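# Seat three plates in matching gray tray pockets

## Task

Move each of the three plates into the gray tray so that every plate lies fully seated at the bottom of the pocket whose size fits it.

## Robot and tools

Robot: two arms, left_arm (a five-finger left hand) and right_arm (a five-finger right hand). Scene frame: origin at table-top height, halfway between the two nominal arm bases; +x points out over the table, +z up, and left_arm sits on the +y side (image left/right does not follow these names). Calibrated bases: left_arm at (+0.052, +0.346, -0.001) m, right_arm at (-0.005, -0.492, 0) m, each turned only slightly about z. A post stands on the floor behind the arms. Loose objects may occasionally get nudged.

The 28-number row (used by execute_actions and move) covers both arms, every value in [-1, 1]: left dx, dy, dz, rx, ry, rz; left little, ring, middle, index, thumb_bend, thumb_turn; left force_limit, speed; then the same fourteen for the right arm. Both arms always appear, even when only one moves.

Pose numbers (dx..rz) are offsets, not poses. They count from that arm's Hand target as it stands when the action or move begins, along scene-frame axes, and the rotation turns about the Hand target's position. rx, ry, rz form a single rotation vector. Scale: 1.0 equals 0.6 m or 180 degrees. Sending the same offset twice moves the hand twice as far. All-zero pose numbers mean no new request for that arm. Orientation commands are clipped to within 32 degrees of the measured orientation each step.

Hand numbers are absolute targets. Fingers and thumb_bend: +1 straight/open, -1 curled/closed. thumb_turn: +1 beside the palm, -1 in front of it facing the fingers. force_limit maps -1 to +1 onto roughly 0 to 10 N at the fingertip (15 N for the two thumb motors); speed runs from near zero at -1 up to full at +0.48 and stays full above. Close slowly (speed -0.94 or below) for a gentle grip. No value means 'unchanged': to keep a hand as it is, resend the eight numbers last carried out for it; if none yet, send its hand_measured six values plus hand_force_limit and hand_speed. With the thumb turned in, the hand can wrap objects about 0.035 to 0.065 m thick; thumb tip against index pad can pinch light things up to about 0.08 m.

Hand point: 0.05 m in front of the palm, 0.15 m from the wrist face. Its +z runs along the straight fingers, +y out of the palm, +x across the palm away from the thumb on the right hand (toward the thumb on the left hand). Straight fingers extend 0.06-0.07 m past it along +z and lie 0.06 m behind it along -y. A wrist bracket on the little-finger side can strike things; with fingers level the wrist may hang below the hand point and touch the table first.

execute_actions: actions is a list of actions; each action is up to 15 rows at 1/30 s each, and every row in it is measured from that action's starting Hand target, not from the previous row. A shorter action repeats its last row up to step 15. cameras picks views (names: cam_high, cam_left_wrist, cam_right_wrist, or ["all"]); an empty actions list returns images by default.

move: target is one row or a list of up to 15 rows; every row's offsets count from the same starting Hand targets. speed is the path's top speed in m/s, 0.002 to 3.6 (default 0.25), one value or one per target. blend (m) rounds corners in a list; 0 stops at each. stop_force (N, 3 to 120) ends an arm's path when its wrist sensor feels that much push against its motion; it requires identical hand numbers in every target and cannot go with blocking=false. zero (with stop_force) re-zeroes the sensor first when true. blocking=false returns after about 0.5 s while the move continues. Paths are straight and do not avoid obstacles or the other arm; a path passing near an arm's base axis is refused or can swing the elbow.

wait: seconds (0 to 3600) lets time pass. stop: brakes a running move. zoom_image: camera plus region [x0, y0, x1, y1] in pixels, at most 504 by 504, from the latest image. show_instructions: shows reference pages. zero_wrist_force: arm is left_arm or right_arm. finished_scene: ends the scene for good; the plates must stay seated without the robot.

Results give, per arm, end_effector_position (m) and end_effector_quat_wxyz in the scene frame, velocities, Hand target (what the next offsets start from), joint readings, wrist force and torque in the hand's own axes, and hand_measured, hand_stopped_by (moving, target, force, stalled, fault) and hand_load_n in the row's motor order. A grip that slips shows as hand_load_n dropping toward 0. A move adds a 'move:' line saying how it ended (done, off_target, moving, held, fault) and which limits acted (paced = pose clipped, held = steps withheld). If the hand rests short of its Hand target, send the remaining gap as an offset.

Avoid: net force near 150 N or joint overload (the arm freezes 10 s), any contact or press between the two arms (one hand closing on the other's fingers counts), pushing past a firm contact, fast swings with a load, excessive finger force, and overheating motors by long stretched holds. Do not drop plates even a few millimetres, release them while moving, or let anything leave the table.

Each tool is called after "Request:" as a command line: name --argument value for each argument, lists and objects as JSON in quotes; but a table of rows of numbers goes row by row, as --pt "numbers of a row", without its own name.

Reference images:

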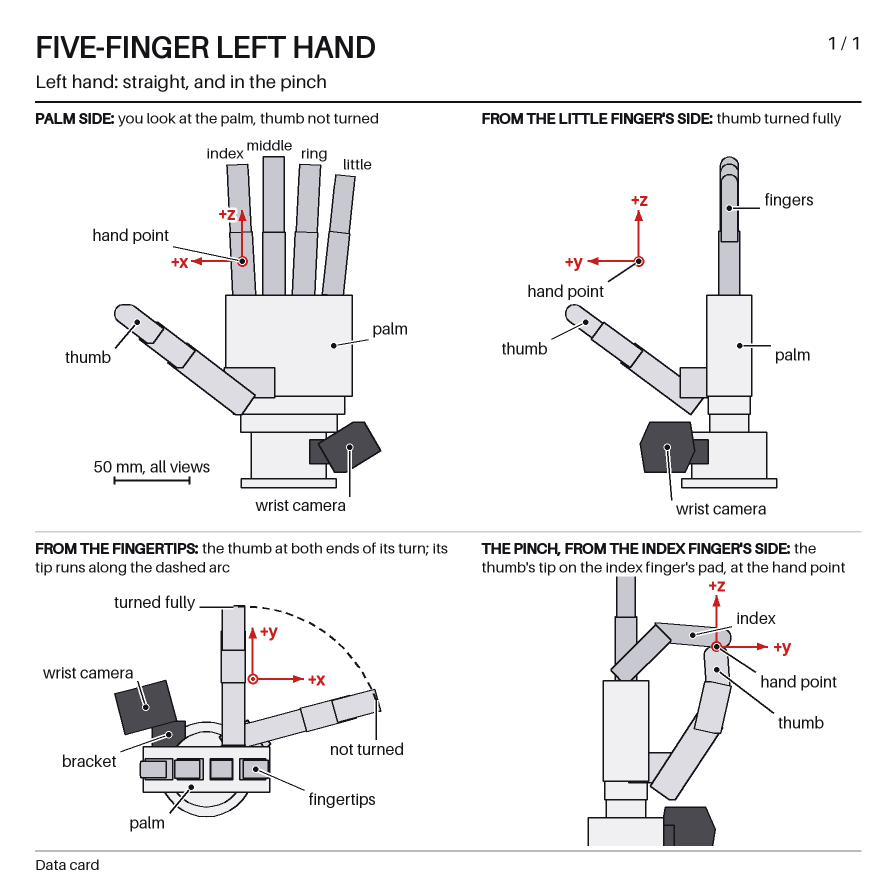

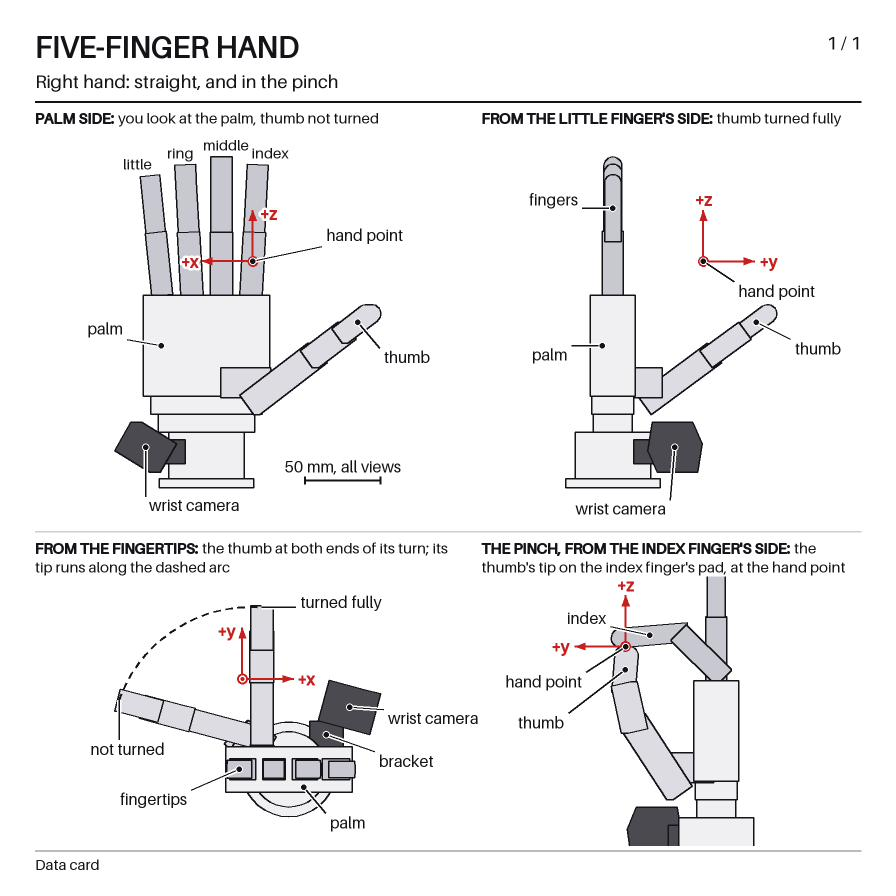

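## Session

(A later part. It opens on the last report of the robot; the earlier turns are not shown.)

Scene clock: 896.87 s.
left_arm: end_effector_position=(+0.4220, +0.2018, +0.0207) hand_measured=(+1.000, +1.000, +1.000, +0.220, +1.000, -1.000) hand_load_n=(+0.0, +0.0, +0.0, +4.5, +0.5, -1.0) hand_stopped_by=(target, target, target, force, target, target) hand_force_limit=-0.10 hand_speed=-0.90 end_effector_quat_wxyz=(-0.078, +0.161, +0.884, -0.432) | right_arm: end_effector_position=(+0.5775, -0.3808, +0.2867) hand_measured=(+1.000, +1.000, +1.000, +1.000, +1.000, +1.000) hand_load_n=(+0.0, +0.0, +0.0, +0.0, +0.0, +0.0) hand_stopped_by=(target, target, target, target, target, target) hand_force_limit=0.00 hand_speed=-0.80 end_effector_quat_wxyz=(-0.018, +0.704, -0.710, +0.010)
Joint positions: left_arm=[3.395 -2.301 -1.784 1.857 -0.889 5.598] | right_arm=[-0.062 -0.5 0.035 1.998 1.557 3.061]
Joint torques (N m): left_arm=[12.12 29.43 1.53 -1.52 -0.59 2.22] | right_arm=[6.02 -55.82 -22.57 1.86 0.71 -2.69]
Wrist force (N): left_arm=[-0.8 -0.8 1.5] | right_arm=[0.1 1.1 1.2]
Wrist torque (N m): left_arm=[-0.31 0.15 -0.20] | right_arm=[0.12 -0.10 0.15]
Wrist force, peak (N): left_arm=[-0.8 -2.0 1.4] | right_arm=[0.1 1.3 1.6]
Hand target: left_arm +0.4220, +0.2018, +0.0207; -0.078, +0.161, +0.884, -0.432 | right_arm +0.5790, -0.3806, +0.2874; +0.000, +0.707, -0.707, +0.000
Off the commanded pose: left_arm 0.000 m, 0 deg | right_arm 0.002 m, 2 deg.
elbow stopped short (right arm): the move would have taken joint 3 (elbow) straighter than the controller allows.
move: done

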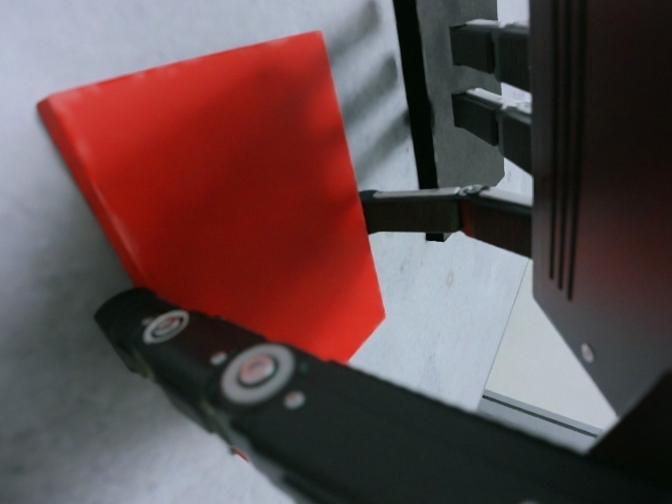

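Request:
move --target '[0,0,0.15,0,0,0,1,1,1,-0.25,1,-1,-0.1,-0.9,0,0,0,0,0,0,1,1,1,1,1,1,0,-0.8]' --speed 0.06 --cameras '["cam_left_wrist","cam_high"]'

Request:
zoom_image --camera "cam_left_wrist" --region '[0, 0, 400, 380]'

Scene clock: 902.33 s.
left_arm: end_effector_position=(+0.4221, +0.2018, +0.1108) hand_measured=(+1.000, +1.000, +1.000, +0.220, +1.000, -1.000) hand_load_n=(+0.0, +0.0, +0.0, +5.0, +0.5, -1.0) hand_stopped_by=(target, target, target, force, target, target) hand_force_limit=-0.10 hand_speed=-0.90 end_effector_quat_wxyz=(-0.078, +0.161, +0.884, -0.432) | right_arm: end_effector_position=(+0.5775, -0.3808, +0.2867) hand_measured=(+1.000, +1.000, +1.000, +1.000, +1.000, +1.000) hand_load_n=(+0.0, +0.0, +0.0, +0.0, +0.0, +0.0) hand_stopped_by=(target, target, target, target, target, target) hand_force_limit=0.00 hand_speed=-0.80 end_effector_quat_wxyz=(-0.018, +0.704, -0.710, +0.010)
Joint positions: left_arm=[3.395 -2.138 -1.759 1.67 -0.889 5.598] | right_arm=[-0.062 -0.5 0.035 1.998 1.557 3.061]
Joint torques (N m): left_arm=[2.63 27.54 3.1 -1.24 2.02 -0.91] | right_arm=[6.25 -55.72 -22.17 1.86 0.78 -2.59]
Wrist force (N): left_arm=[-1.1 -0.5 1.3] | right_arm=[-0.1 1.3 1.2]
Wrist torque (N m): left_arm=[-0.25 0.20 -0.17] | right_arm=[0.15 -0.08 0.15]
Wrist force, peak (N): left_arm=[-1.0 -1.1 1.8] | right_arm=[0.1 1.3 1.5]
Hand target: left_arm +0.4220, +0.2018, +0.1107; -0.078, +0.161, +0.884, -0.432 | right_arm +0.5790, -0.3806, +0.2874; +0.000, +0.707, -0.707, +0.000
Off the commanded pose: left_arm 0.000 m, 0 deg | right_arm 0.002 m, 2 deg.
elbow stopped short (right arm): the move would have taken joint 3 (elbow) straighter than the controller allows.
move: done
Images, in order (width x height): cam_high 672x504, cam_left_wrist 672x504.

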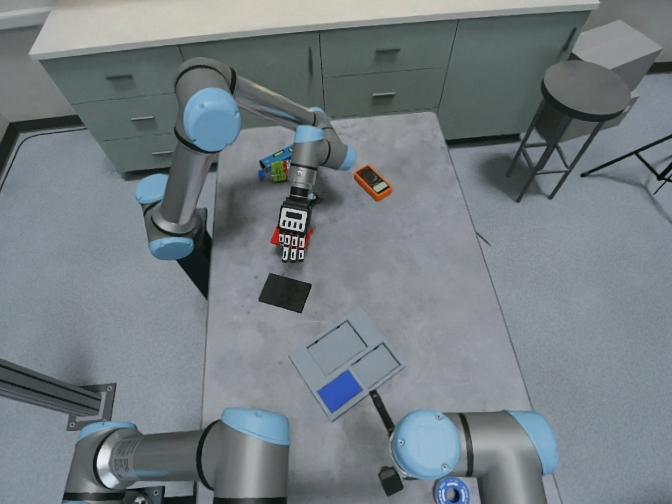

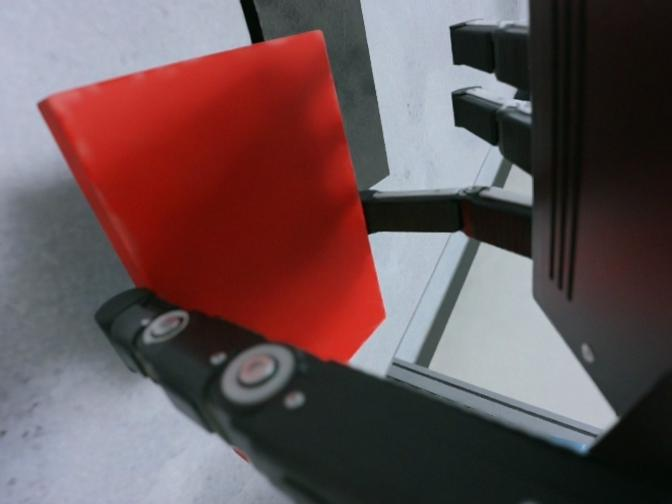

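Scaled by 1.260 from the camera's image (finer frame: 960x720).

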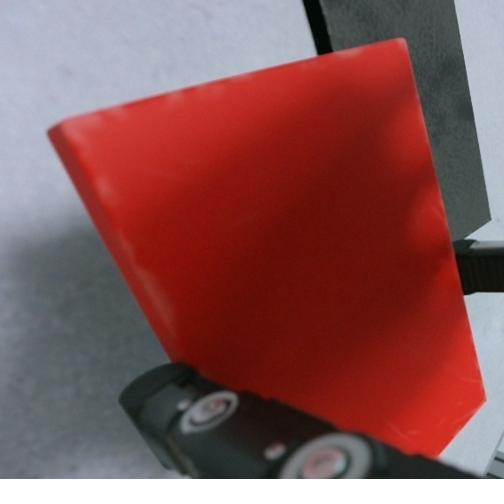

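Request:
zoom_image --camera "cam_high" --region '[230, 110, 390, 220]'

Scaled by 3.150 from the camera's image (finer frame: 960x720).

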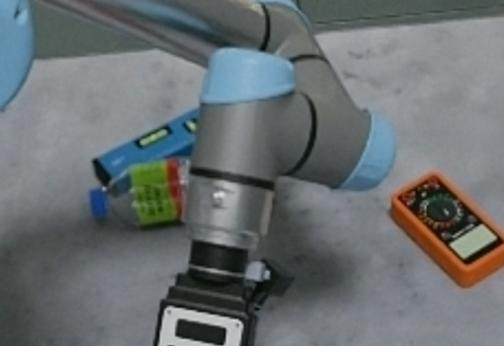

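Request:
move --pt "0.03 -0.06 0.07 0 0 0.02 1 1 1 -0.25 1 -1 -0.1 -0.9 0 0 0 0 0 0 1 1 1 1 1 1 0 -0.8" --pt "0.3623 -0.6467 0.07 0 0 0.2839 1 1 1 -0.25 1 -1 -0.1 -0.9 0 0 0 0 0 0 1 1 1 1 1 1 0 -0.8" --pt "0.3623 -0.6467 -0.08 0 0 0.2839 1 1 1 -0.25 1 -1 -0.1 -0.9 0 0 0 0 0 0 1 1 1 1 1 1 0 -0.8" --speed 0.18 --blend '[0.03,0.03,0]' --cameras '["all"]'

Request:
zoom_image --camera "cam_left_wrist" --region '[0, 0, 400, 380]'

Request:
zoom_image --camera "cam_right_wrist" --region '[160, 180, 360, 330]'

Scene clock: 962.37 s.
left_arm: end_effector_position=(+0.6393, -0.1862, +0.0628) hand_measured=(+1.000, +1.000, +1.000, +0.220, +1.000, -1.000) hand_load_n=(+0.0, +0.0, +0.0, +5.0, +0.5, -1.0) hand_stopped_by=(target, target, target, force, target, target) hand_force_limit=-0.10 hand_speed=-0.90 end_effector_quat_wxyz=(+0.116, -0.237, +0.867, -0.423) | right_arm: end_effector_position=(+0.5775, -0.3808, +0.2867) hand_measured=(+1.000, +1.000, +1.000, +1.000, +1.000, +1.000) hand_load_n=(+0.0, +0.0, +0.0, +0.0, +0.0, +0.0) hand_stopped_by=(target, target, target, target, target, target) hand_force_limit=0.00 hand_speed=-0.80 end_effector_quat_wxyz=(-0.018, +0.704, -0.710, +0.010)
Joint positions: left_arm=[2.696 -2.453 -0.935 2.623 -1.091 3.559] | right_arm=[-0.062 -0.5 0.035 1.998 1.557 3.061]
Joint torques (N m): left_arm=[12.95 59.2 15.12 0.76 0.77 -2.16] | right_arm=[6.08 -55.94 -21.64 2.06 0.79 -2.67]
Wrist force (N): left_arm=[-0.5 -0.6 0.9] | right_arm=[0.1 1.2 1.2]
Wrist torque (N m): left_arm=[-0.16 0.07 -0.12] | right_arm=[0.13 -0.10 0.16]
Wrist force, peak (N): left_arm=[-0.9 1.0 2.1] | right_arm=[0.1 1.4 1.5]
Hand target: left_arm +0.6393, -0.1862, +0.0627; +0.116, -0.237, +0.867, -0.423 | right_arm +0.5790, -0.3806, +0.2874; +0.000, +0.707, -0.707, +0.000
Off the commanded pose: left_arm 0.000 m, 0 deg | right_arm 0.002 m, 2 deg.
elbow stopped short (right arm): the move would have taken joint 3 (elbow) straighter than the controller allows.
move: done; blend cut to 0.0291 m at target 1

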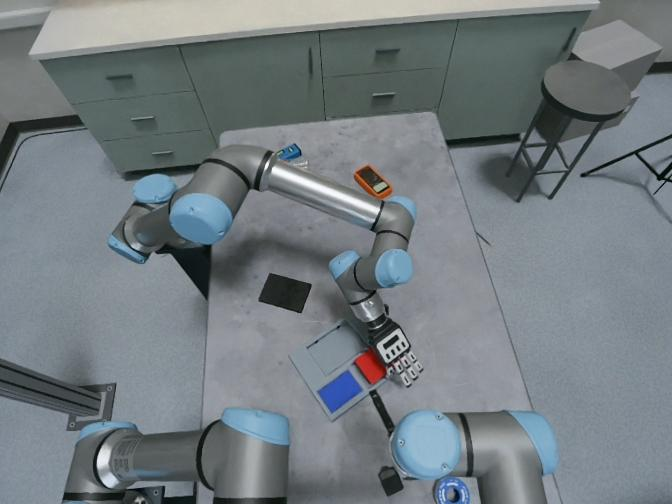

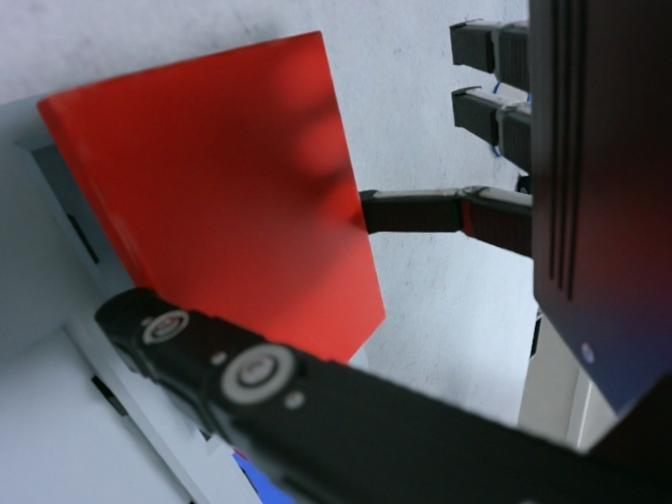

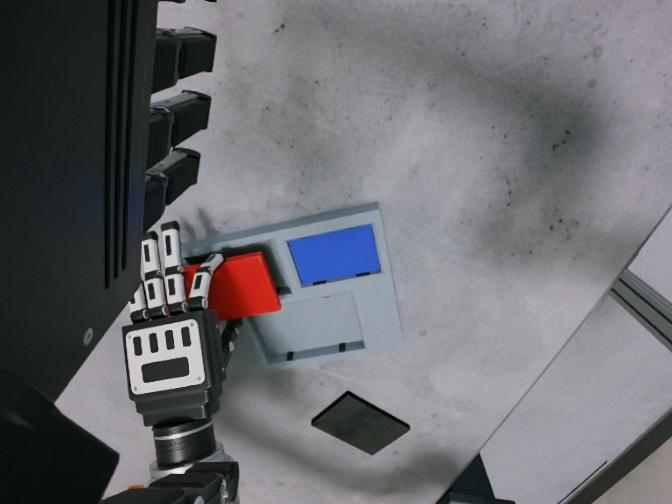

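Scaled by 1.260 from the camera's image (finer frame: 960x720).

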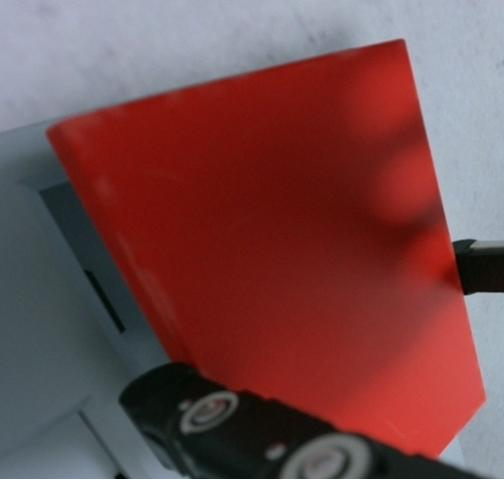

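Scaled by 2.520 from the camera's image (finer frame: 960x720).

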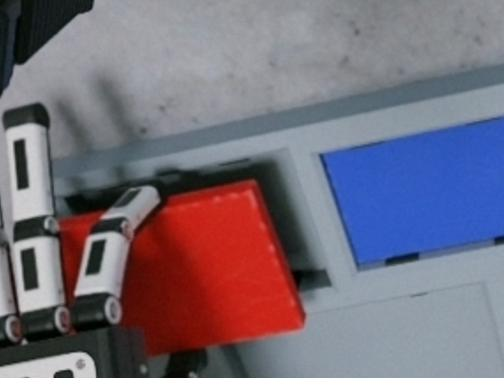

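Request:
move --target '[0,0,-0.0255,0,0,0,1,1,1,-0.25,1,-1,-0.1,-0.9,0,0,0,0,0,0,1,1,1,1,1,1,0,-0.8]' --speed 0.01 --stop_force 3 --cameras '["cam_left_wrist","cam_right_wrist"]'

Request:
zoom_image --camera "cam_left_wrist" --region '[0, 0, 400, 380]'

Request:
zoom_image --camera "cam_right_wrist" --region '[160, 200, 300, 320]'

Scene clock: 983.97 s.
left_arm: end_effector_position=(+0.6393, -0.1862, +0.0473) hand_measured=(+1.000, +1.000, +1.000, +0.220, +1.000, -1.000) hand_load_n=(+0.0, +0.0, +0.0, +5.0, +1.0, -1.5) hand_stopped_by=(target, target, target, force, target, target) hand_force_limit=-0.10 hand_speed=-0.90 end_effector_quat_wxyz=(+0.116, -0.237, +0.867, -0.423) | right_arm: end_effector_position=(+0.5775, -0.3808, +0.2867) hand_measured=(+1.000, +1.000, +1.000, +1.000, +1.000, +1.000) hand_load_n=(+0.0, +0.0, +0.0, +0.0, +0.0, +0.0) hand_stopped_by=(target, target, target, target, target, target) hand_force_limit=0.00 hand_speed=-0.80 end_effector_quat_wxyz=(-0.018, +0.704, -0.710, +0.010)
Joint positions: left_arm=[2.696 -2.465 -0.954 2.653 -1.091 3.559] | right_arm=[-0.062 -0.5 0.035 1.998 1.557 3.061]
Joint torques (N m): left_arm=[12.97 62.87 28.3 -2.16 -1.66 -1.51] | right_arm=[5.83 -56.02 -21.46 2.13 0.53 -2.6]
Wrist force (N): left_arm=[-0.9 -0.5 1.0] | right_arm=[-0.1 1.3 1.1]
Wrist torque (N m): left_arm=[-0.14 0.17 -0.15] | right_arm=[0.15 -0.08 0.15]
Wrist force, peak (N): left_arm=[-1.1 -0.7 1.3] | right_arm=[0.0 1.2 1.5]
Hand target: left_arm +0.6393, -0.1862, +0.0474; +0.116, -0.237, +0.867, -0.423 | right_arm +0.5790, -0.3806, +0.2874; +0.000, +0.707, -0.707, +0.000
Off the commanded pose: left_arm 0.000 m, 0 deg | right_arm 0.002 m, 2 deg.
elbow stopped short (right arm): the move would have taken joint 3 (elbow) straighter than the controller allows.
move: done

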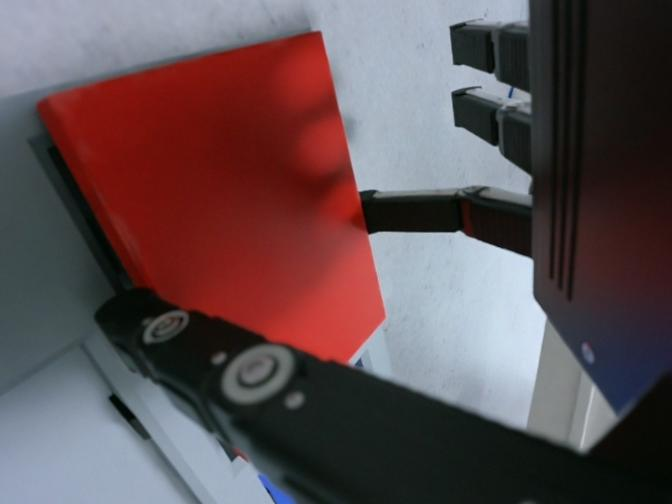

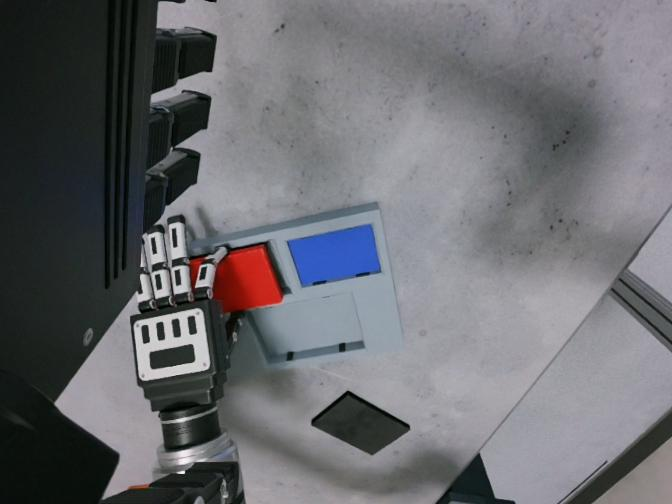

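Scaled by 1.260 from the camera's image (finer frame: 960x720).

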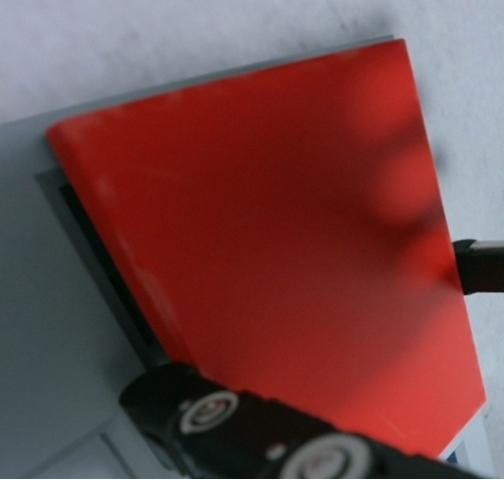

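Scaled by 3.600 from the camera's image (finer frame: 960x720).

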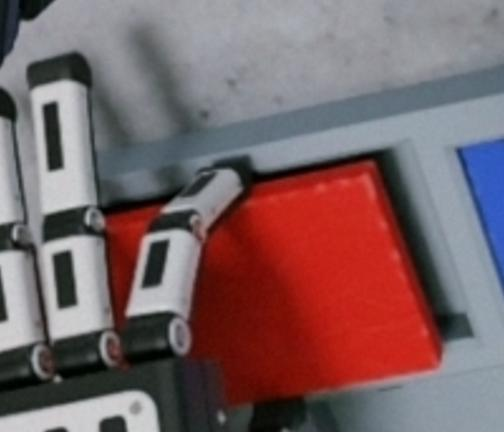

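Request:
zoom_image --camera "cam_left_wrist" --region '[0, 80, 180, 300]'

Request:
zoom_image --camera "cam_right_wrist" --region '[200, 215, 400, 325]'

Scaled by 2.291 from the camera's image (finer frame: 960x720).

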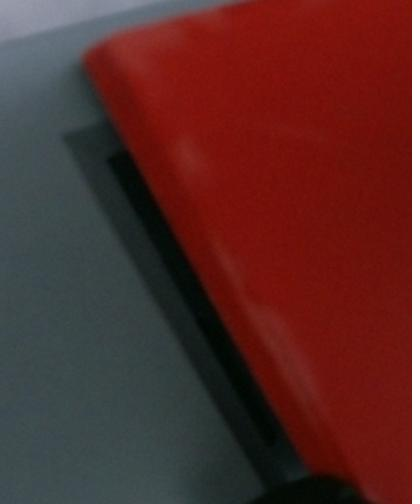

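Scaled by 2.520 from the camera's image (finer frame: 960x720).

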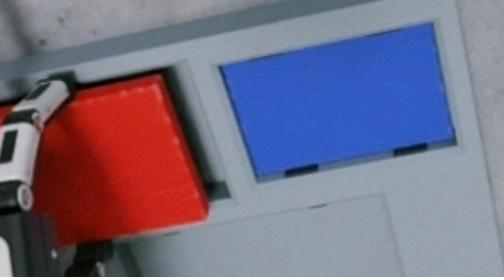

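Request:
move --target '[-0.0092,-0.0051,0,0,0,0.0072,1,1,1,-0.25,1,-1,-0.1,-0.9,0,0,0,0,0,0,1,1,1,1,1,1,0,-0.8]' --speed 0.02 --cameras '["cam_left_wrist","cam_right_wrist"]'

Request:
zoom_image --camera "cam_left_wrist" --region '[0, 80, 180, 300]'

Request:
zoom_image --camera "cam_left_wrist" --region '[150, 0, 400, 350]'

Request:
zoom_image --camera "cam_right_wrist" --region '[160, 200, 300, 320]'

Scene clock: 1041.43 s.
left_arm: end_effector_position=(+0.6337, -0.1894, +0.0475) hand_measured=(+1.000, +1.000, +1.000, +0.220, +1.000, -1.000) hand_load_n=(+0.0, +0.0, -0.5, +5.0, +0.5, -1.0) hand_stopped_by=(target, target, target, force, target, target) hand_force_limit=-0.10 hand_speed=-0.90 end_effector_quat_wxyz=(+0.120, -0.246, +0.864, -0.422) | right_arm: end_effector_position=(+0.5775, -0.3808, +0.2867) hand_measured=(+1.000, +1.000, +1.000, +1.000, +1.000, +1.000) hand_load_n=(+0.0, +0.0, +0.0, +0.0, +0.0, +0.0) hand_stopped_by=(target, target, target, target, target, target) hand_force_limit=0.00 hand_speed=-0.80 end_effector_quat_wxyz=(-0.018, +0.704, -0.710, +0.010)
Joint positions: left_arm=[2.684 -2.448 -0.983 2.678 -1.117 3.532] | right_arm=[-0.062 -0.5 0.035 1.998 1.557 3.061]
Joint torques (N m): left_arm=[6.76 43.97 27.33 -2.09 3.12 2.28] | right_arm=[6.36 -56.27 -21.24 2.09 0.51 -2.53]
Wrist force (N): left_arm=[-0.8 -0.5 1.1] | right_arm=[-0.1 1.1 1.4]
Wrist torque (N m): left_arm=[-0.15 0.17 -0.11] | right_arm=[0.12 -0.09 0.15]
Wrist force, peak (N): left_arm=[-1.1 -0.8 1.2] | right_arm=[-0.2 1.5 1.4]
Hand target: left_arm +0.6338, -0.1893, +0.0474; +0.120, -0.246, +0.864, -0.422 | right_arm +0.5790, -0.3806, +0.2874; +0.000, +0.707, -0.707, +0.000
Off the commanded pose: left_arm 0.000 m, 0 deg | right_arm 0.002 m, 2 deg.
elbow stopped short (right arm): the move would have taken joint 3 (elbow) straighter than the controller allows.
move: done

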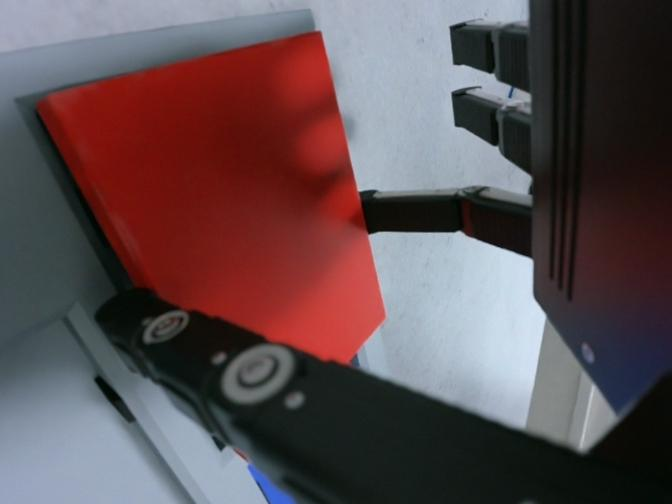

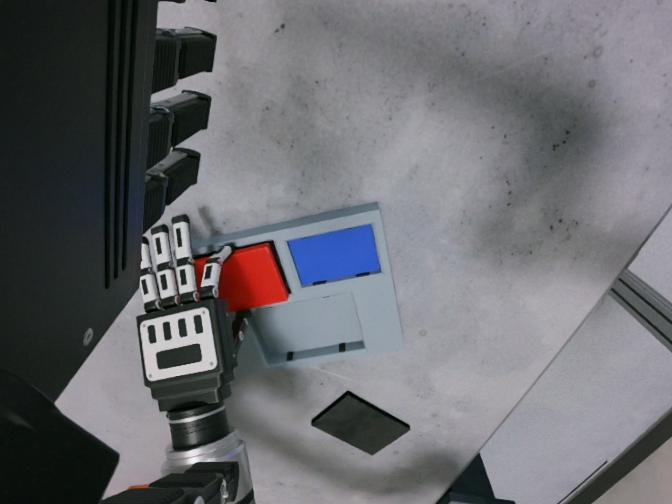

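Scaled by 2.291 from the camera's image (finer frame: 960x720).

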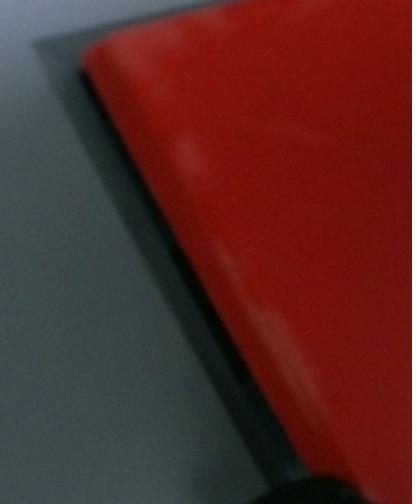

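Scaled by 1.440 from the camera's image (finer frame: 960x720).

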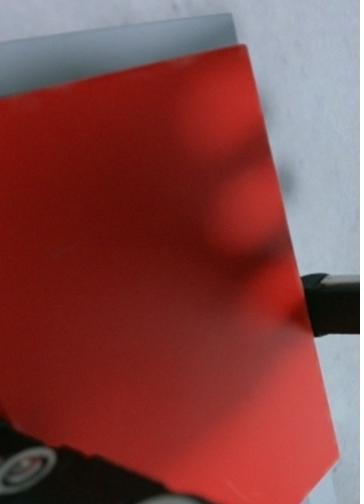

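Scaled by 3.600 from the camera's image (finer frame: 960x720).

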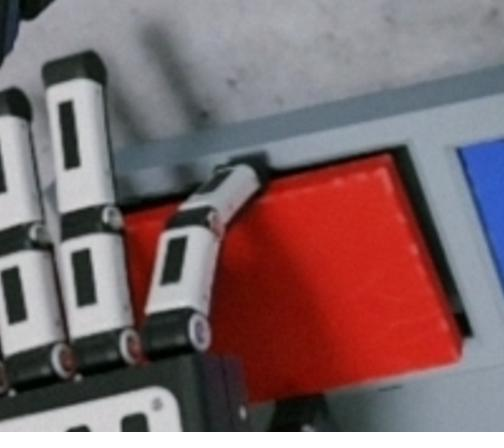

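Request:
move --target '[-0.0013,-0.0007,0,0,0,0,1,1,1,-0.25,1,-1,-0.1,-0.9,0,0,0,0,0,0,1,1,1,1,1,1,0,-0.8]' --speed 0.02

Request:
move --target '[0,0,-0.02,0,0,0,1,1,1,-0.25,1,-1,-0.1,-0.9,0,0,0,0,0,0,1,1,1,1,1,1,0,-0.8]' --speed 0.005 --stop_force 3 --cameras '["cam_left_wrist","cam_right_wrist"]'

Request:
zoom_image --camera "cam_left_wrist" --region '[0, 0, 400, 380]'

Request:
zoom_image --camera "cam_right_wrist" --region '[160, 200, 300, 320]'

Scene clock: 1060.13 s.
left_arm: end_effector_position=(+0.6330, -0.1897, +0.0474) hand_measured=(+1.000, +1.000, +1.000, +0.220, +1.000, -1.000) hand_load_n=(+0.0, +0.0, +0.0, +5.0, +0.5, -1.0) hand_stopped_by=(target, target, target, force, target, target) hand_force_limit=-0.10 hand_speed=-0.90 end_effector_quat_wxyz=(+0.120, -0.246, +0.864, -0.422) | right_arm: end_effector_position=(+0.5775, -0.3808, +0.2867) hand_measured=(+1.000, +1.000, +1.000, +1.000, +1.000, +1.000) hand_load_n=(+0.0, +0.0, +0.0, +0.0, +0.0, +0.0) hand_stopped_by=(target, target, target, target, target, target) hand_force_limit=0.00 hand_speed=-0.80 end_effector_quat_wxyz=(-0.018, +0.704, -0.710, +0.010)
Joint positions: left_arm=[2.683 -2.447 -0.985 2.679 -1.117 3.532] | right_arm=[-0.062 -0.5 0.035 1.998 1.557 3.061]
Joint torques (N m): left_arm=[-12.1 64.69 21.29 -0.82 -1.71 -2.26] | right_arm=[5.91 -56.1 -20.54 2.2 0.62 -2.59]
Wrist force (N): left_arm=[-0.7 -0.6 1.2] | right_arm=[0.2 1.1 1.1]
Wrist torque (N m): left_arm=[-0.17 0.14 -0.10] | right_arm=[0.14 -0.12 0.16]
Wrist force, peak (N): left_arm=[-1.1 -0.7 1.5] | right_arm=[0.0 1.3 1.5]
Hand target: left_arm +0.6330, -0.1897, +0.0474; +0.120, -0.246, +0.864, -0.422 | right_arm +0.5790, -0.3806, +0.2874; +0.000, +0.707, -0.707, +0.000
Off the commanded pose: left_arm 0.000 m, 0 deg | right_arm 0.002 m, 2 deg.
elbow stopped short (right arm): the move would have taken joint 3 (elbow) straighter than the controller allows.
move: done

Scene clock: 1062.27 s.
left_arm: end_effector_position=(+0.6330, -0.1897, +0.0428) hand_measured=(+1.000, +1.000, +1.000, +0.220, +1.000, -1.000) hand_load_n=(+0.0, +0.0, +0.0, +4.5, +0.5, -1.0) hand_stopped_by=(target, target, target, force, target, target) hand_force_limit=-0.10 hand_speed=-0.90 end_effector_quat_wxyz=(+0.120, -0.246, +0.864, -0.422) | right_arm: end_effector_position=(+0.5775, -0.3808, +0.2867) hand_measured=(+1.000, +1.000, +1.000, +1.000, +1.000, +1.000) hand_load_n=(+0.0, +0.0, +0.0, +0.0, +0.0, +0.0) hand_stopped_by=(target, target, target, target, target, target) hand_force_limit=0.00 hand_speed=-0.80 end_effector_quat_wxyz=(-0.018, +0.704, -0.710, +0.010)
Joint positions: left_arm=[2.683 -2.451 -0.99 2.688 -1.117 3.532] | right_arm=[-0.062 -0.5 0.035 1.998 1.557 3.061]
Joint torques (N m): left_arm=[-11.65 62.76 27.06 -1.94 -1.59 -2.11] | right_arm=[6.44 -55.55 -21.52 2.11 0.61 -2.49]
Wrist force (N): left_arm=[-0.2 -3.0 -0.7] | right_arm=[0.1 1.2 1.3]
Wrist torque (N m): left_arm=[-0.18 0.12 -0.07] | right_arm=[0.13 -0.11 0.15]
Wrist force, peak (N): left_arm=[-0.4 -6.4 -2.5] | right_arm=[0.0 1.3 1.4]
Hand target: left_arm +0.6330, -0.1897, +0.0428; +0.120, -0.246, +0.864, -0.422 (not the last commanded pose) | right_arm +0.5790, -0.3806, +0.2874; +0.000, +0.707, -0.707, +0.000
Off the commanded pose: left_arm 0.007 m, 0 deg | right_arm 0.002 m, 2 deg.
elbow stopped short (right arm): the move would have taken joint 3 (elbow) straighter than the controller allows.
move: contact (left_arm)

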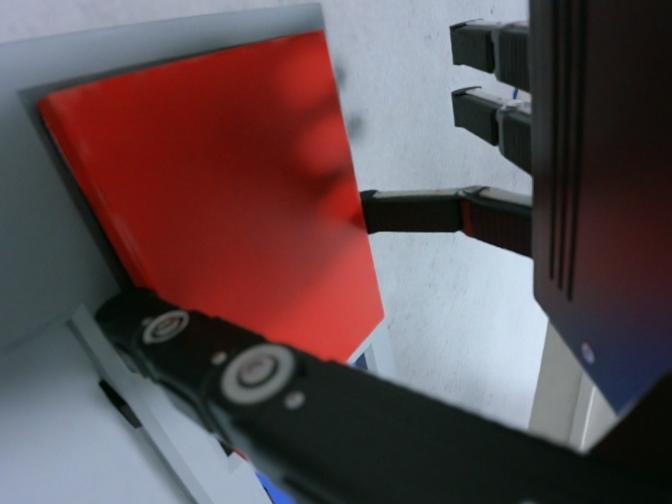

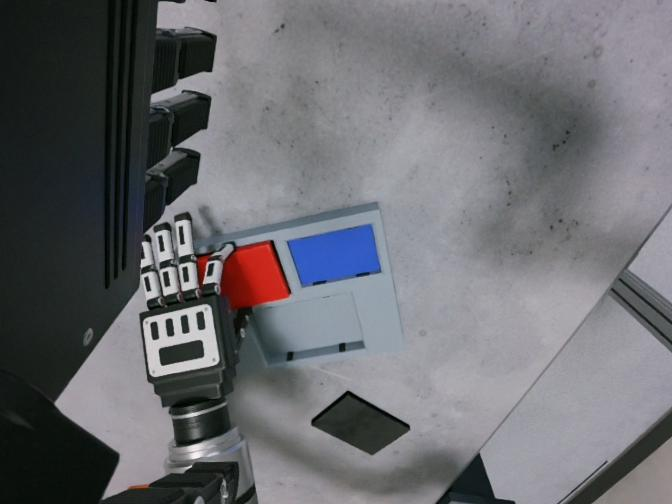

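Scaled by 1.260 from the camera's image (finer frame: 960x720).

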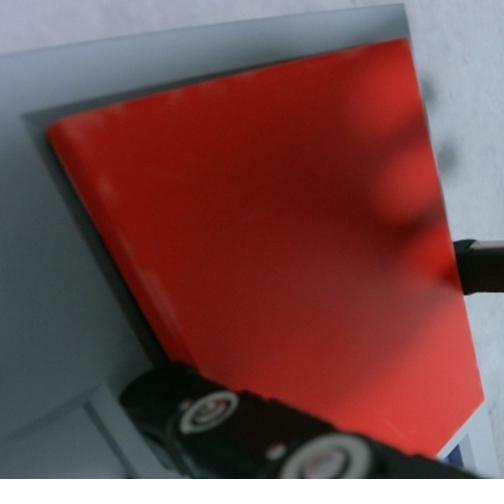

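Scaled by 3.600 from the camera's image (finer frame: 960x720).

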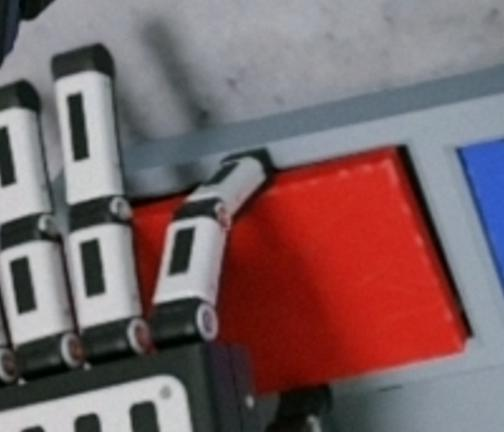

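Request:
zoom_image --camera "cam_left_wrist" --region '[0, 60, 160, 300]'

Request:
zoom_image --camera "cam_left_wrist" --region '[0, 0, 340, 140]'

Request:
zoom_image --camera "cam_right_wrist" --region '[210, 220, 310, 320]'

Scaled by 2.100 from the camera's image (finer frame: 960x720).

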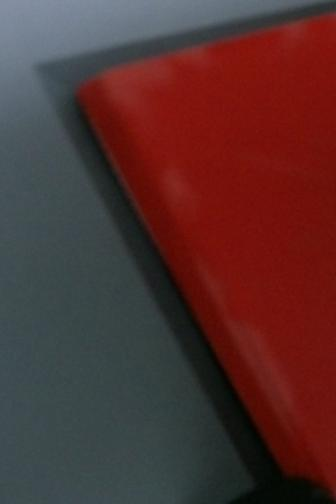

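Scaled by 1.482 from the camera's image (finer frame: 960x720).

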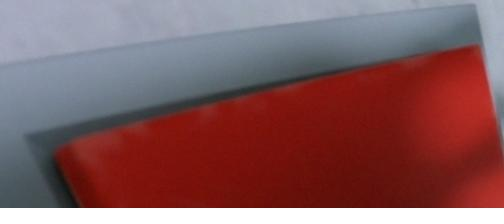

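Scaled by 5.040 from the camera's image (finer frame: 960x720).

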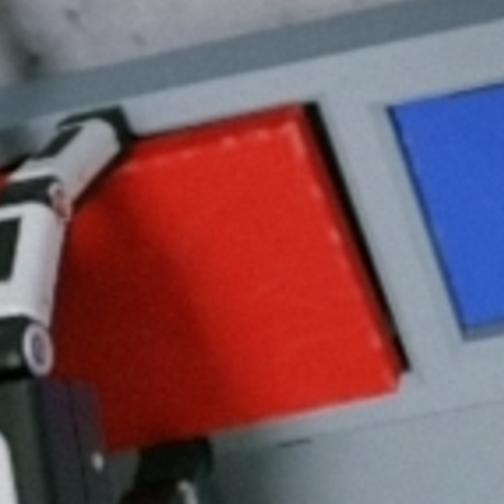

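Request:
move --target '[-0.0007,-0.0004,0.0025,0,0,-0.0061,1,1,1,-0.25,1,-1,-0.1,-0.9,0,0,0,0,0,0,1,1,1,1,1,1,0,-0.8]' --speed 0.02

Request:
move --target '[0,0,-0.02,0,0,0,1,1,1,-0.25,1,-1,-0.1,-0.9,0,0,0,0,0,0,1,1,1,1,1,1,0,-0.8]' --speed 0.005 --stop_force 3 --cameras '["cam_left_wrist","cam_right_wrist"]'

Request:
zoom_image --camera "cam_left_wrist" --region '[0, 0, 400, 380]'

Request:
zoom_image --camera "cam_right_wrist" --region '[210, 220, 310, 320]'

Scene clock: 1114.77 s.
left_arm: end_effector_position=(+0.6326, -0.1900, +0.0444) hand_measured=(+1.000, +1.000, +1.000, +0.220, +1.000, -1.000) hand_load_n=(+0.0, +0.0, +0.0, +4.5, +0.5, -1.0) hand_stopped_by=(target, target, target, force, target, target) hand_force_limit=-0.10 hand_speed=-0.90 end_effector_quat_wxyz=(+0.116, -0.238, +0.866, -0.423) | right_arm: end_effector_position=(+0.5775, -0.3808, +0.2867) hand_measured=(+1.000, +1.000, +1.000, +1.000, +1.000, +1.000) hand_load_n=(+0.0, +0.0, +0.0, +0.0, +0.0, +0.0) hand_stopped_by=(target, target, target, target, target, target) hand_force_limit=0.00 hand_speed=-0.80 end_effector_quat_wxyz=(-0.018, +0.704, -0.710, +0.010)
Joint positions: left_arm=[2.686 -2.456 -0.978 2.673 -1.101 3.549] | right_arm=[-0.062 -0.5 0.035 1.998 1.557 3.061]
Joint torques (N m): left_arm=[8.23 51.16 12.53 0.67 -1.4 -1.78] | right_arm=[6.21 -55.53 -20.83 2.12 0.5 -2.57]
Wrist force (N): left_arm=[-0.8 -0.4 1.4] | right_arm=[0.0 1.1 1.3]
Wrist torque (N m): left_arm=[-0.14 0.18 -0.20] | right_arm=[0.12 -0.10 0.14]
Wrist force, peak (N): left_arm=[-0.3 -3.5 -1.1] | right_arm=[0.3 1.4 1.4]
Hand target: left_arm +0.6326, -0.1899, +0.0443; +0.116, -0.238, +0.866, -0.423 | right_arm +0.5790, -0.3806, +0.2874; +0.000, +0.707, -0.707, +0.000
Off the commanded pose: left_arm 0.000 m, 0 deg | right_arm 0.002 m, 2 deg.
elbow stopped short (right arm): the move would have taken joint 3 (elbow) straighter than the controller allows.
move: done

Scene clock: 1116.30 s.
left_arm: end_effector_position=(+0.6327, -0.1899, +0.0428) hand_measured=(+1.000, +1.000, +1.000, +0.220, +1.000, -1.000) hand_load_n=(+0.0, +0.0, +0.0, +4.5, +0.5, -1.0) hand_stopped_by=(target, target, target, force, target, target) hand_force_limit=-0.10 hand_speed=-0.90 end_effector_quat_wxyz=(+0.116, -0.238, +0.866, -0.423) | right_arm: end_effector_position=(+0.5775, -0.3808, +0.2867) hand_measured=(+1.000, +1.000, +1.000, +1.000, +1.000, +1.000) hand_load_n=(+0.0, +0.0, +0.0, +0.0, +0.0, +0.0) hand_stopped_by=(target, target, target, target, target, target) hand_force_limit=0.00 hand_speed=-0.80 end_effector_quat_wxyz=(-0.018, +0.704, -0.710, +0.010)
Joint positions: left_arm=[2.686 -2.457 -0.98 2.676 -1.101 3.549] | right_arm=[-0.062 -0.5 0.035 1.998 1.557 3.061]
Joint torques (N m): left_arm=[3.09 62.89 27.59 -2.1 -1.61 -1.28] | right_arm=[6.31 -55.19 -21.19 2.26 0.6 -2.6]
Wrist force (N): left_arm=[-0.5 -3.0 -0.9] | right_arm=[0.1 1.3 1.3]
Wrist torque (N m): left_arm=[-0.14 0.13 -0.14] | right_arm=[0.15 -0.11 0.16]
Wrist force, peak (N): left_arm=[-0.6 -6.4 -2.4] | right_arm=[-0.2 1.5 1.3]
Hand target: left_arm +0.6327, -0.1899, +0.0428; +0.116, -0.238, +0.866, -0.423 (not the last commanded pose) | right_arm +0.5790, -0.3806, +0.2874; +0.000, +0.707, -0.707, +0.000
Off the commanded pose: left_arm 0.010 m, 0 deg | right_arm 0.002 m, 2 deg.
elbow stopped short (right arm): the move would have taken joint 3 (elbow) straighter than the controller allows.
move: contact (left_arm)

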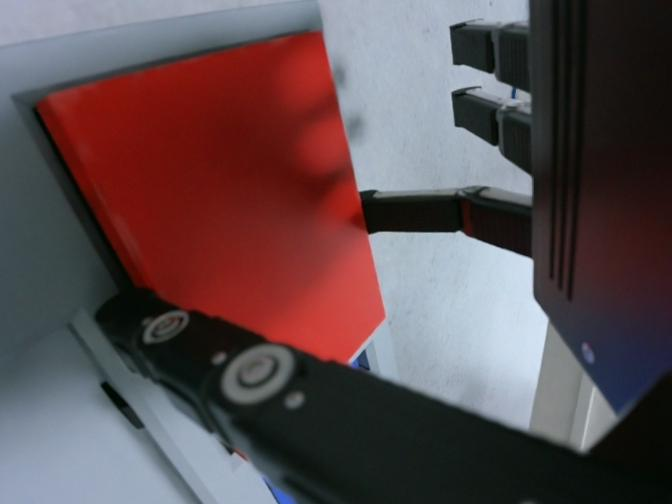

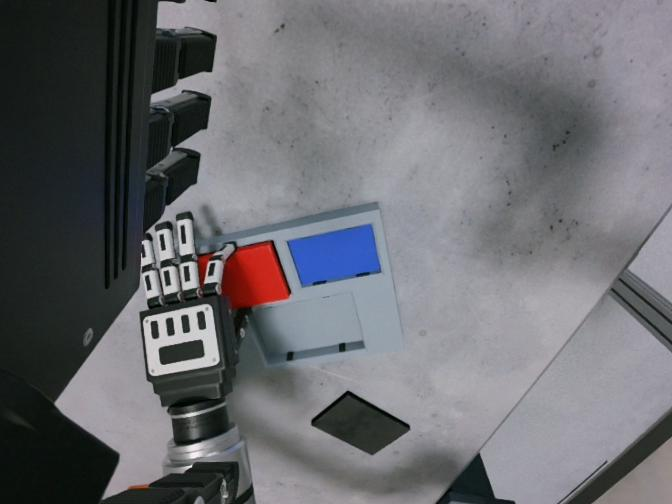

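Scaled by 1.260 from the camera's image (finer frame: 960x720).

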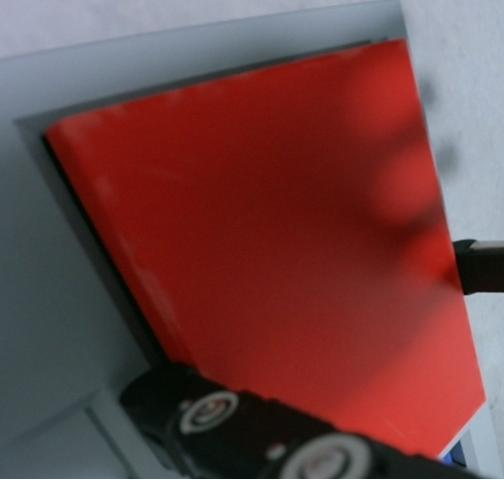

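Scaled by 5.040 from the camera's image (finer frame: 960x720).

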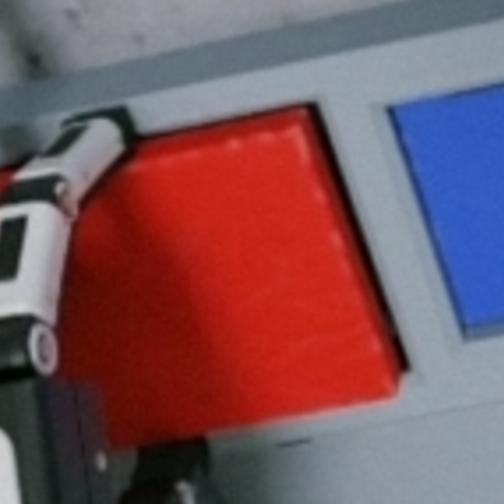

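Request:
move --target '[0,0,0.001,0,0,0,1,1,1,0.5,1,-1,-0.1,-0.85,0,0,0,0,0,0,1,1,1,1,1,1,0,-0.8]' --speed 0.01

Request:
move --pt "-0.0016 0.003 0.001 0 0 0 1 1 1 0.5 1 -1 -0.1 -0.85 0 0 0 0 0 0 1 1 1 1 1 1 0 -0.8" --pt "0.01 0.06 0.11 0 0 0 1 1 1 0.5 1 -1 -0.1 -0.85 0 0 0 0 0 0 1 1 1 1 1 1 0 -0.8" --speed '[0.02,0.12]' --blend '[0.001,0]' --cameras '["cam_left_wrist","cam_right_wrist"]'

Request:
zoom_image --camera "cam_left_wrist" --region '[0, 0, 400, 400]'

Request:
zoom_image --camera "cam_right_wrist" --region '[160, 190, 320, 330]'

Scene clock: 1127.33 s.
left_arm: end_effector_position=(+0.6327, -0.1899, +0.0435) hand_measured=(+1.000, +1.000, +1.000, +0.500, +1.000, -1.000) hand_load_n=(+0.0, -0.5, +0.0, +0.0, +0.0, +0.0) hand_stopped_by=(target, target, target, target, target, target) hand_force_limit=-0.10 hand_speed=-0.85 end_effector_quat_wxyz=(+0.116, -0.238, +0.866, -0.423) | right_arm: end_effector_position=(+0.5775, -0.3808, +0.2867) hand_measured=(+1.000, +1.000, +1.000, +1.000, +1.000, +1.000) hand_load_n=(+0.0, +0.0, +0.0, +0.0, +0.0, +0.0) hand_stopped_by=(target, target, target, target, target, target) hand_force_limit=0.00 hand_speed=-0.80 end_effector_quat_wxyz=(-0.018, +0.704, -0.710, +0.010)
Joint positions: left_arm=[2.686 -2.457 -0.979 2.675 -1.101 3.549] | right_arm=[-0.062 -0.5 0.035 1.998 1.557 3.061]
Joint torques (N m): left_arm=[3.25 50.49 12.36 0.6 -1.42 1.67] | right_arm=[6.04 -55.71 -20.82 2.16 0.61 -2.6]
Wrist force (N): left_arm=[-1.0 -1.3 0.8] | right_arm=[0.1 1.2 1.5]
Wrist torque (N m): left_arm=[-0.20 0.19 -0.17] | right_arm=[0.12 -0.13 0.16]
Wrist force, peak (N): left_arm=[-0.7 -3.5 -0.9] | right_arm=[0.2 1.4 1.4]
Hand target: left_arm +0.6327, -0.1899, +0.0434; +0.116, -0.238, +0.866, -0.423 | right_arm +0.5790, -0.3806, +0.2874; +0.000, +0.707, -0.707, +0.000
Off the commanded pose: left_arm 0.000 m, 0 deg | right_arm 0.002 m, 2 deg.
elbow stopped short (right arm): the move would have taken joint 3 (elbow) straighter than the controller allows.
move: done

Scene clock: 1128.47 s.
left_arm: end_effector_position=(+0.6388, -0.1539, +0.1095) hand_measured=(+1.000, +1.000, +1.000, +0.500, +1.000, -1.000) hand_load_n=(+0.0, +0.0, +0.0, +0.0, +0.0, +0.0) hand_stopped_by=(target, target, target, target, target, target) hand_force_limit=-0.10 hand_speed=-0.85 end_effector_quat_wxyz=(+0.117, -0.238, +0.866, -0.423) | right_arm: end_effector_position=(+0.5775, -0.3808, +0.2867) hand_measured=(+1.000, +1.000, +1.000, +1.000, +1.000, +1.000) hand_load_n=(+0.0, +0.0, +0.0, +0.0, +0.0, +0.0) hand_stopped_by=(target, target, target, target, target, target) hand_force_limit=0.00 hand_speed=-0.80 end_effector_quat_wxyz=(-0.018, +0.704, -0.710, +0.010)
Joint positions: left_arm=[2.743 -2.372 -0.964 2.555 -1.061 3.593] | right_arm=[-0.062 -0.5 0.035 1.998 1.557 3.061]
Joint torques (N m): left_arm=[-11.96 46.76 10.68 -1.53 -1.64 -2.15] | right_arm=[6.15 -55.38 -21.18 2.32 0.48 -2.56]
Wrist force (N): left_arm=[-0.8 -1.3 0.7] | right_arm=[0.1 1.2 1.3]
Wrist torque (N m): left_arm=[-0.21 0.15 -0.13] | right_arm=[0.12 -0.11 0.16]
Wrist force, peak (N): left_arm=[-1.1 -2.2 -0.3] | right_arm=[0.0 1.4 1.3]
Hand target: left_arm +0.6387, -0.1539, +0.1094; +0.116, -0.238, +0.866, -0.423 | right_arm +0.5790, -0.3806, +0.2874; +0.000, +0.707, -0.707, +0.000
Off the commanded pose: left_arm 0.000 m, 0 deg | right_arm 0.002 m, 2 deg.
elbow stopped short (right arm): the move would have taken joint 3 (elbow) straighter than the controller allows.
move: done

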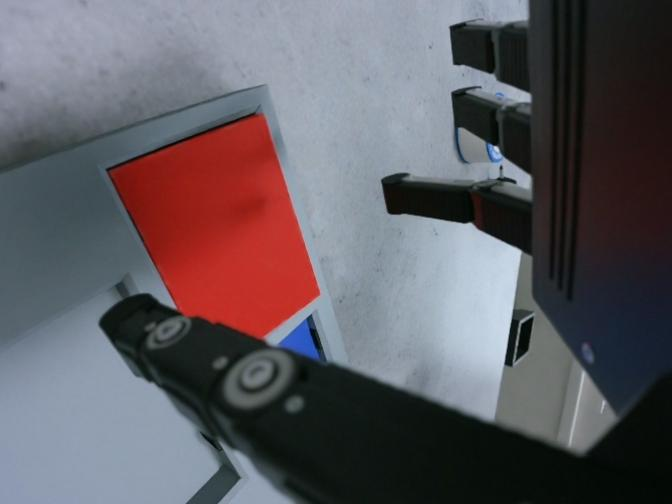

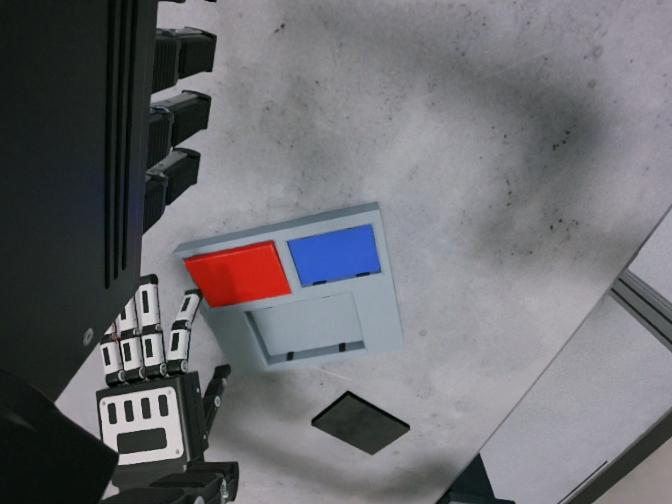

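Scaled by 1.260 from the camera's image (finer frame: 960x720).

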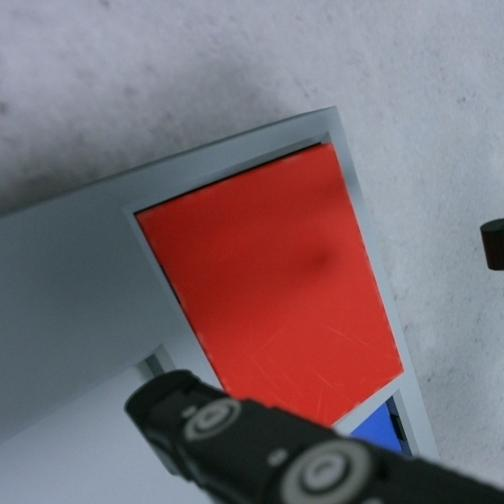

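Scaled by 3.150 from the camera's image (finer frame: 960x720).

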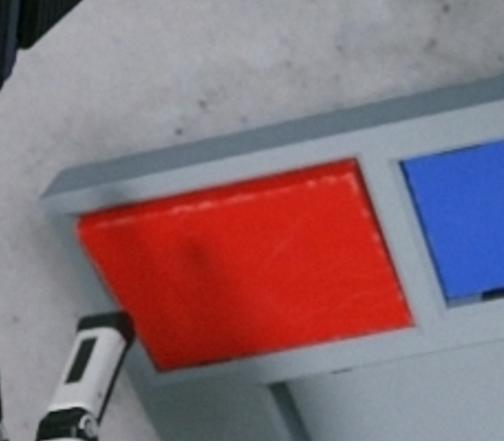

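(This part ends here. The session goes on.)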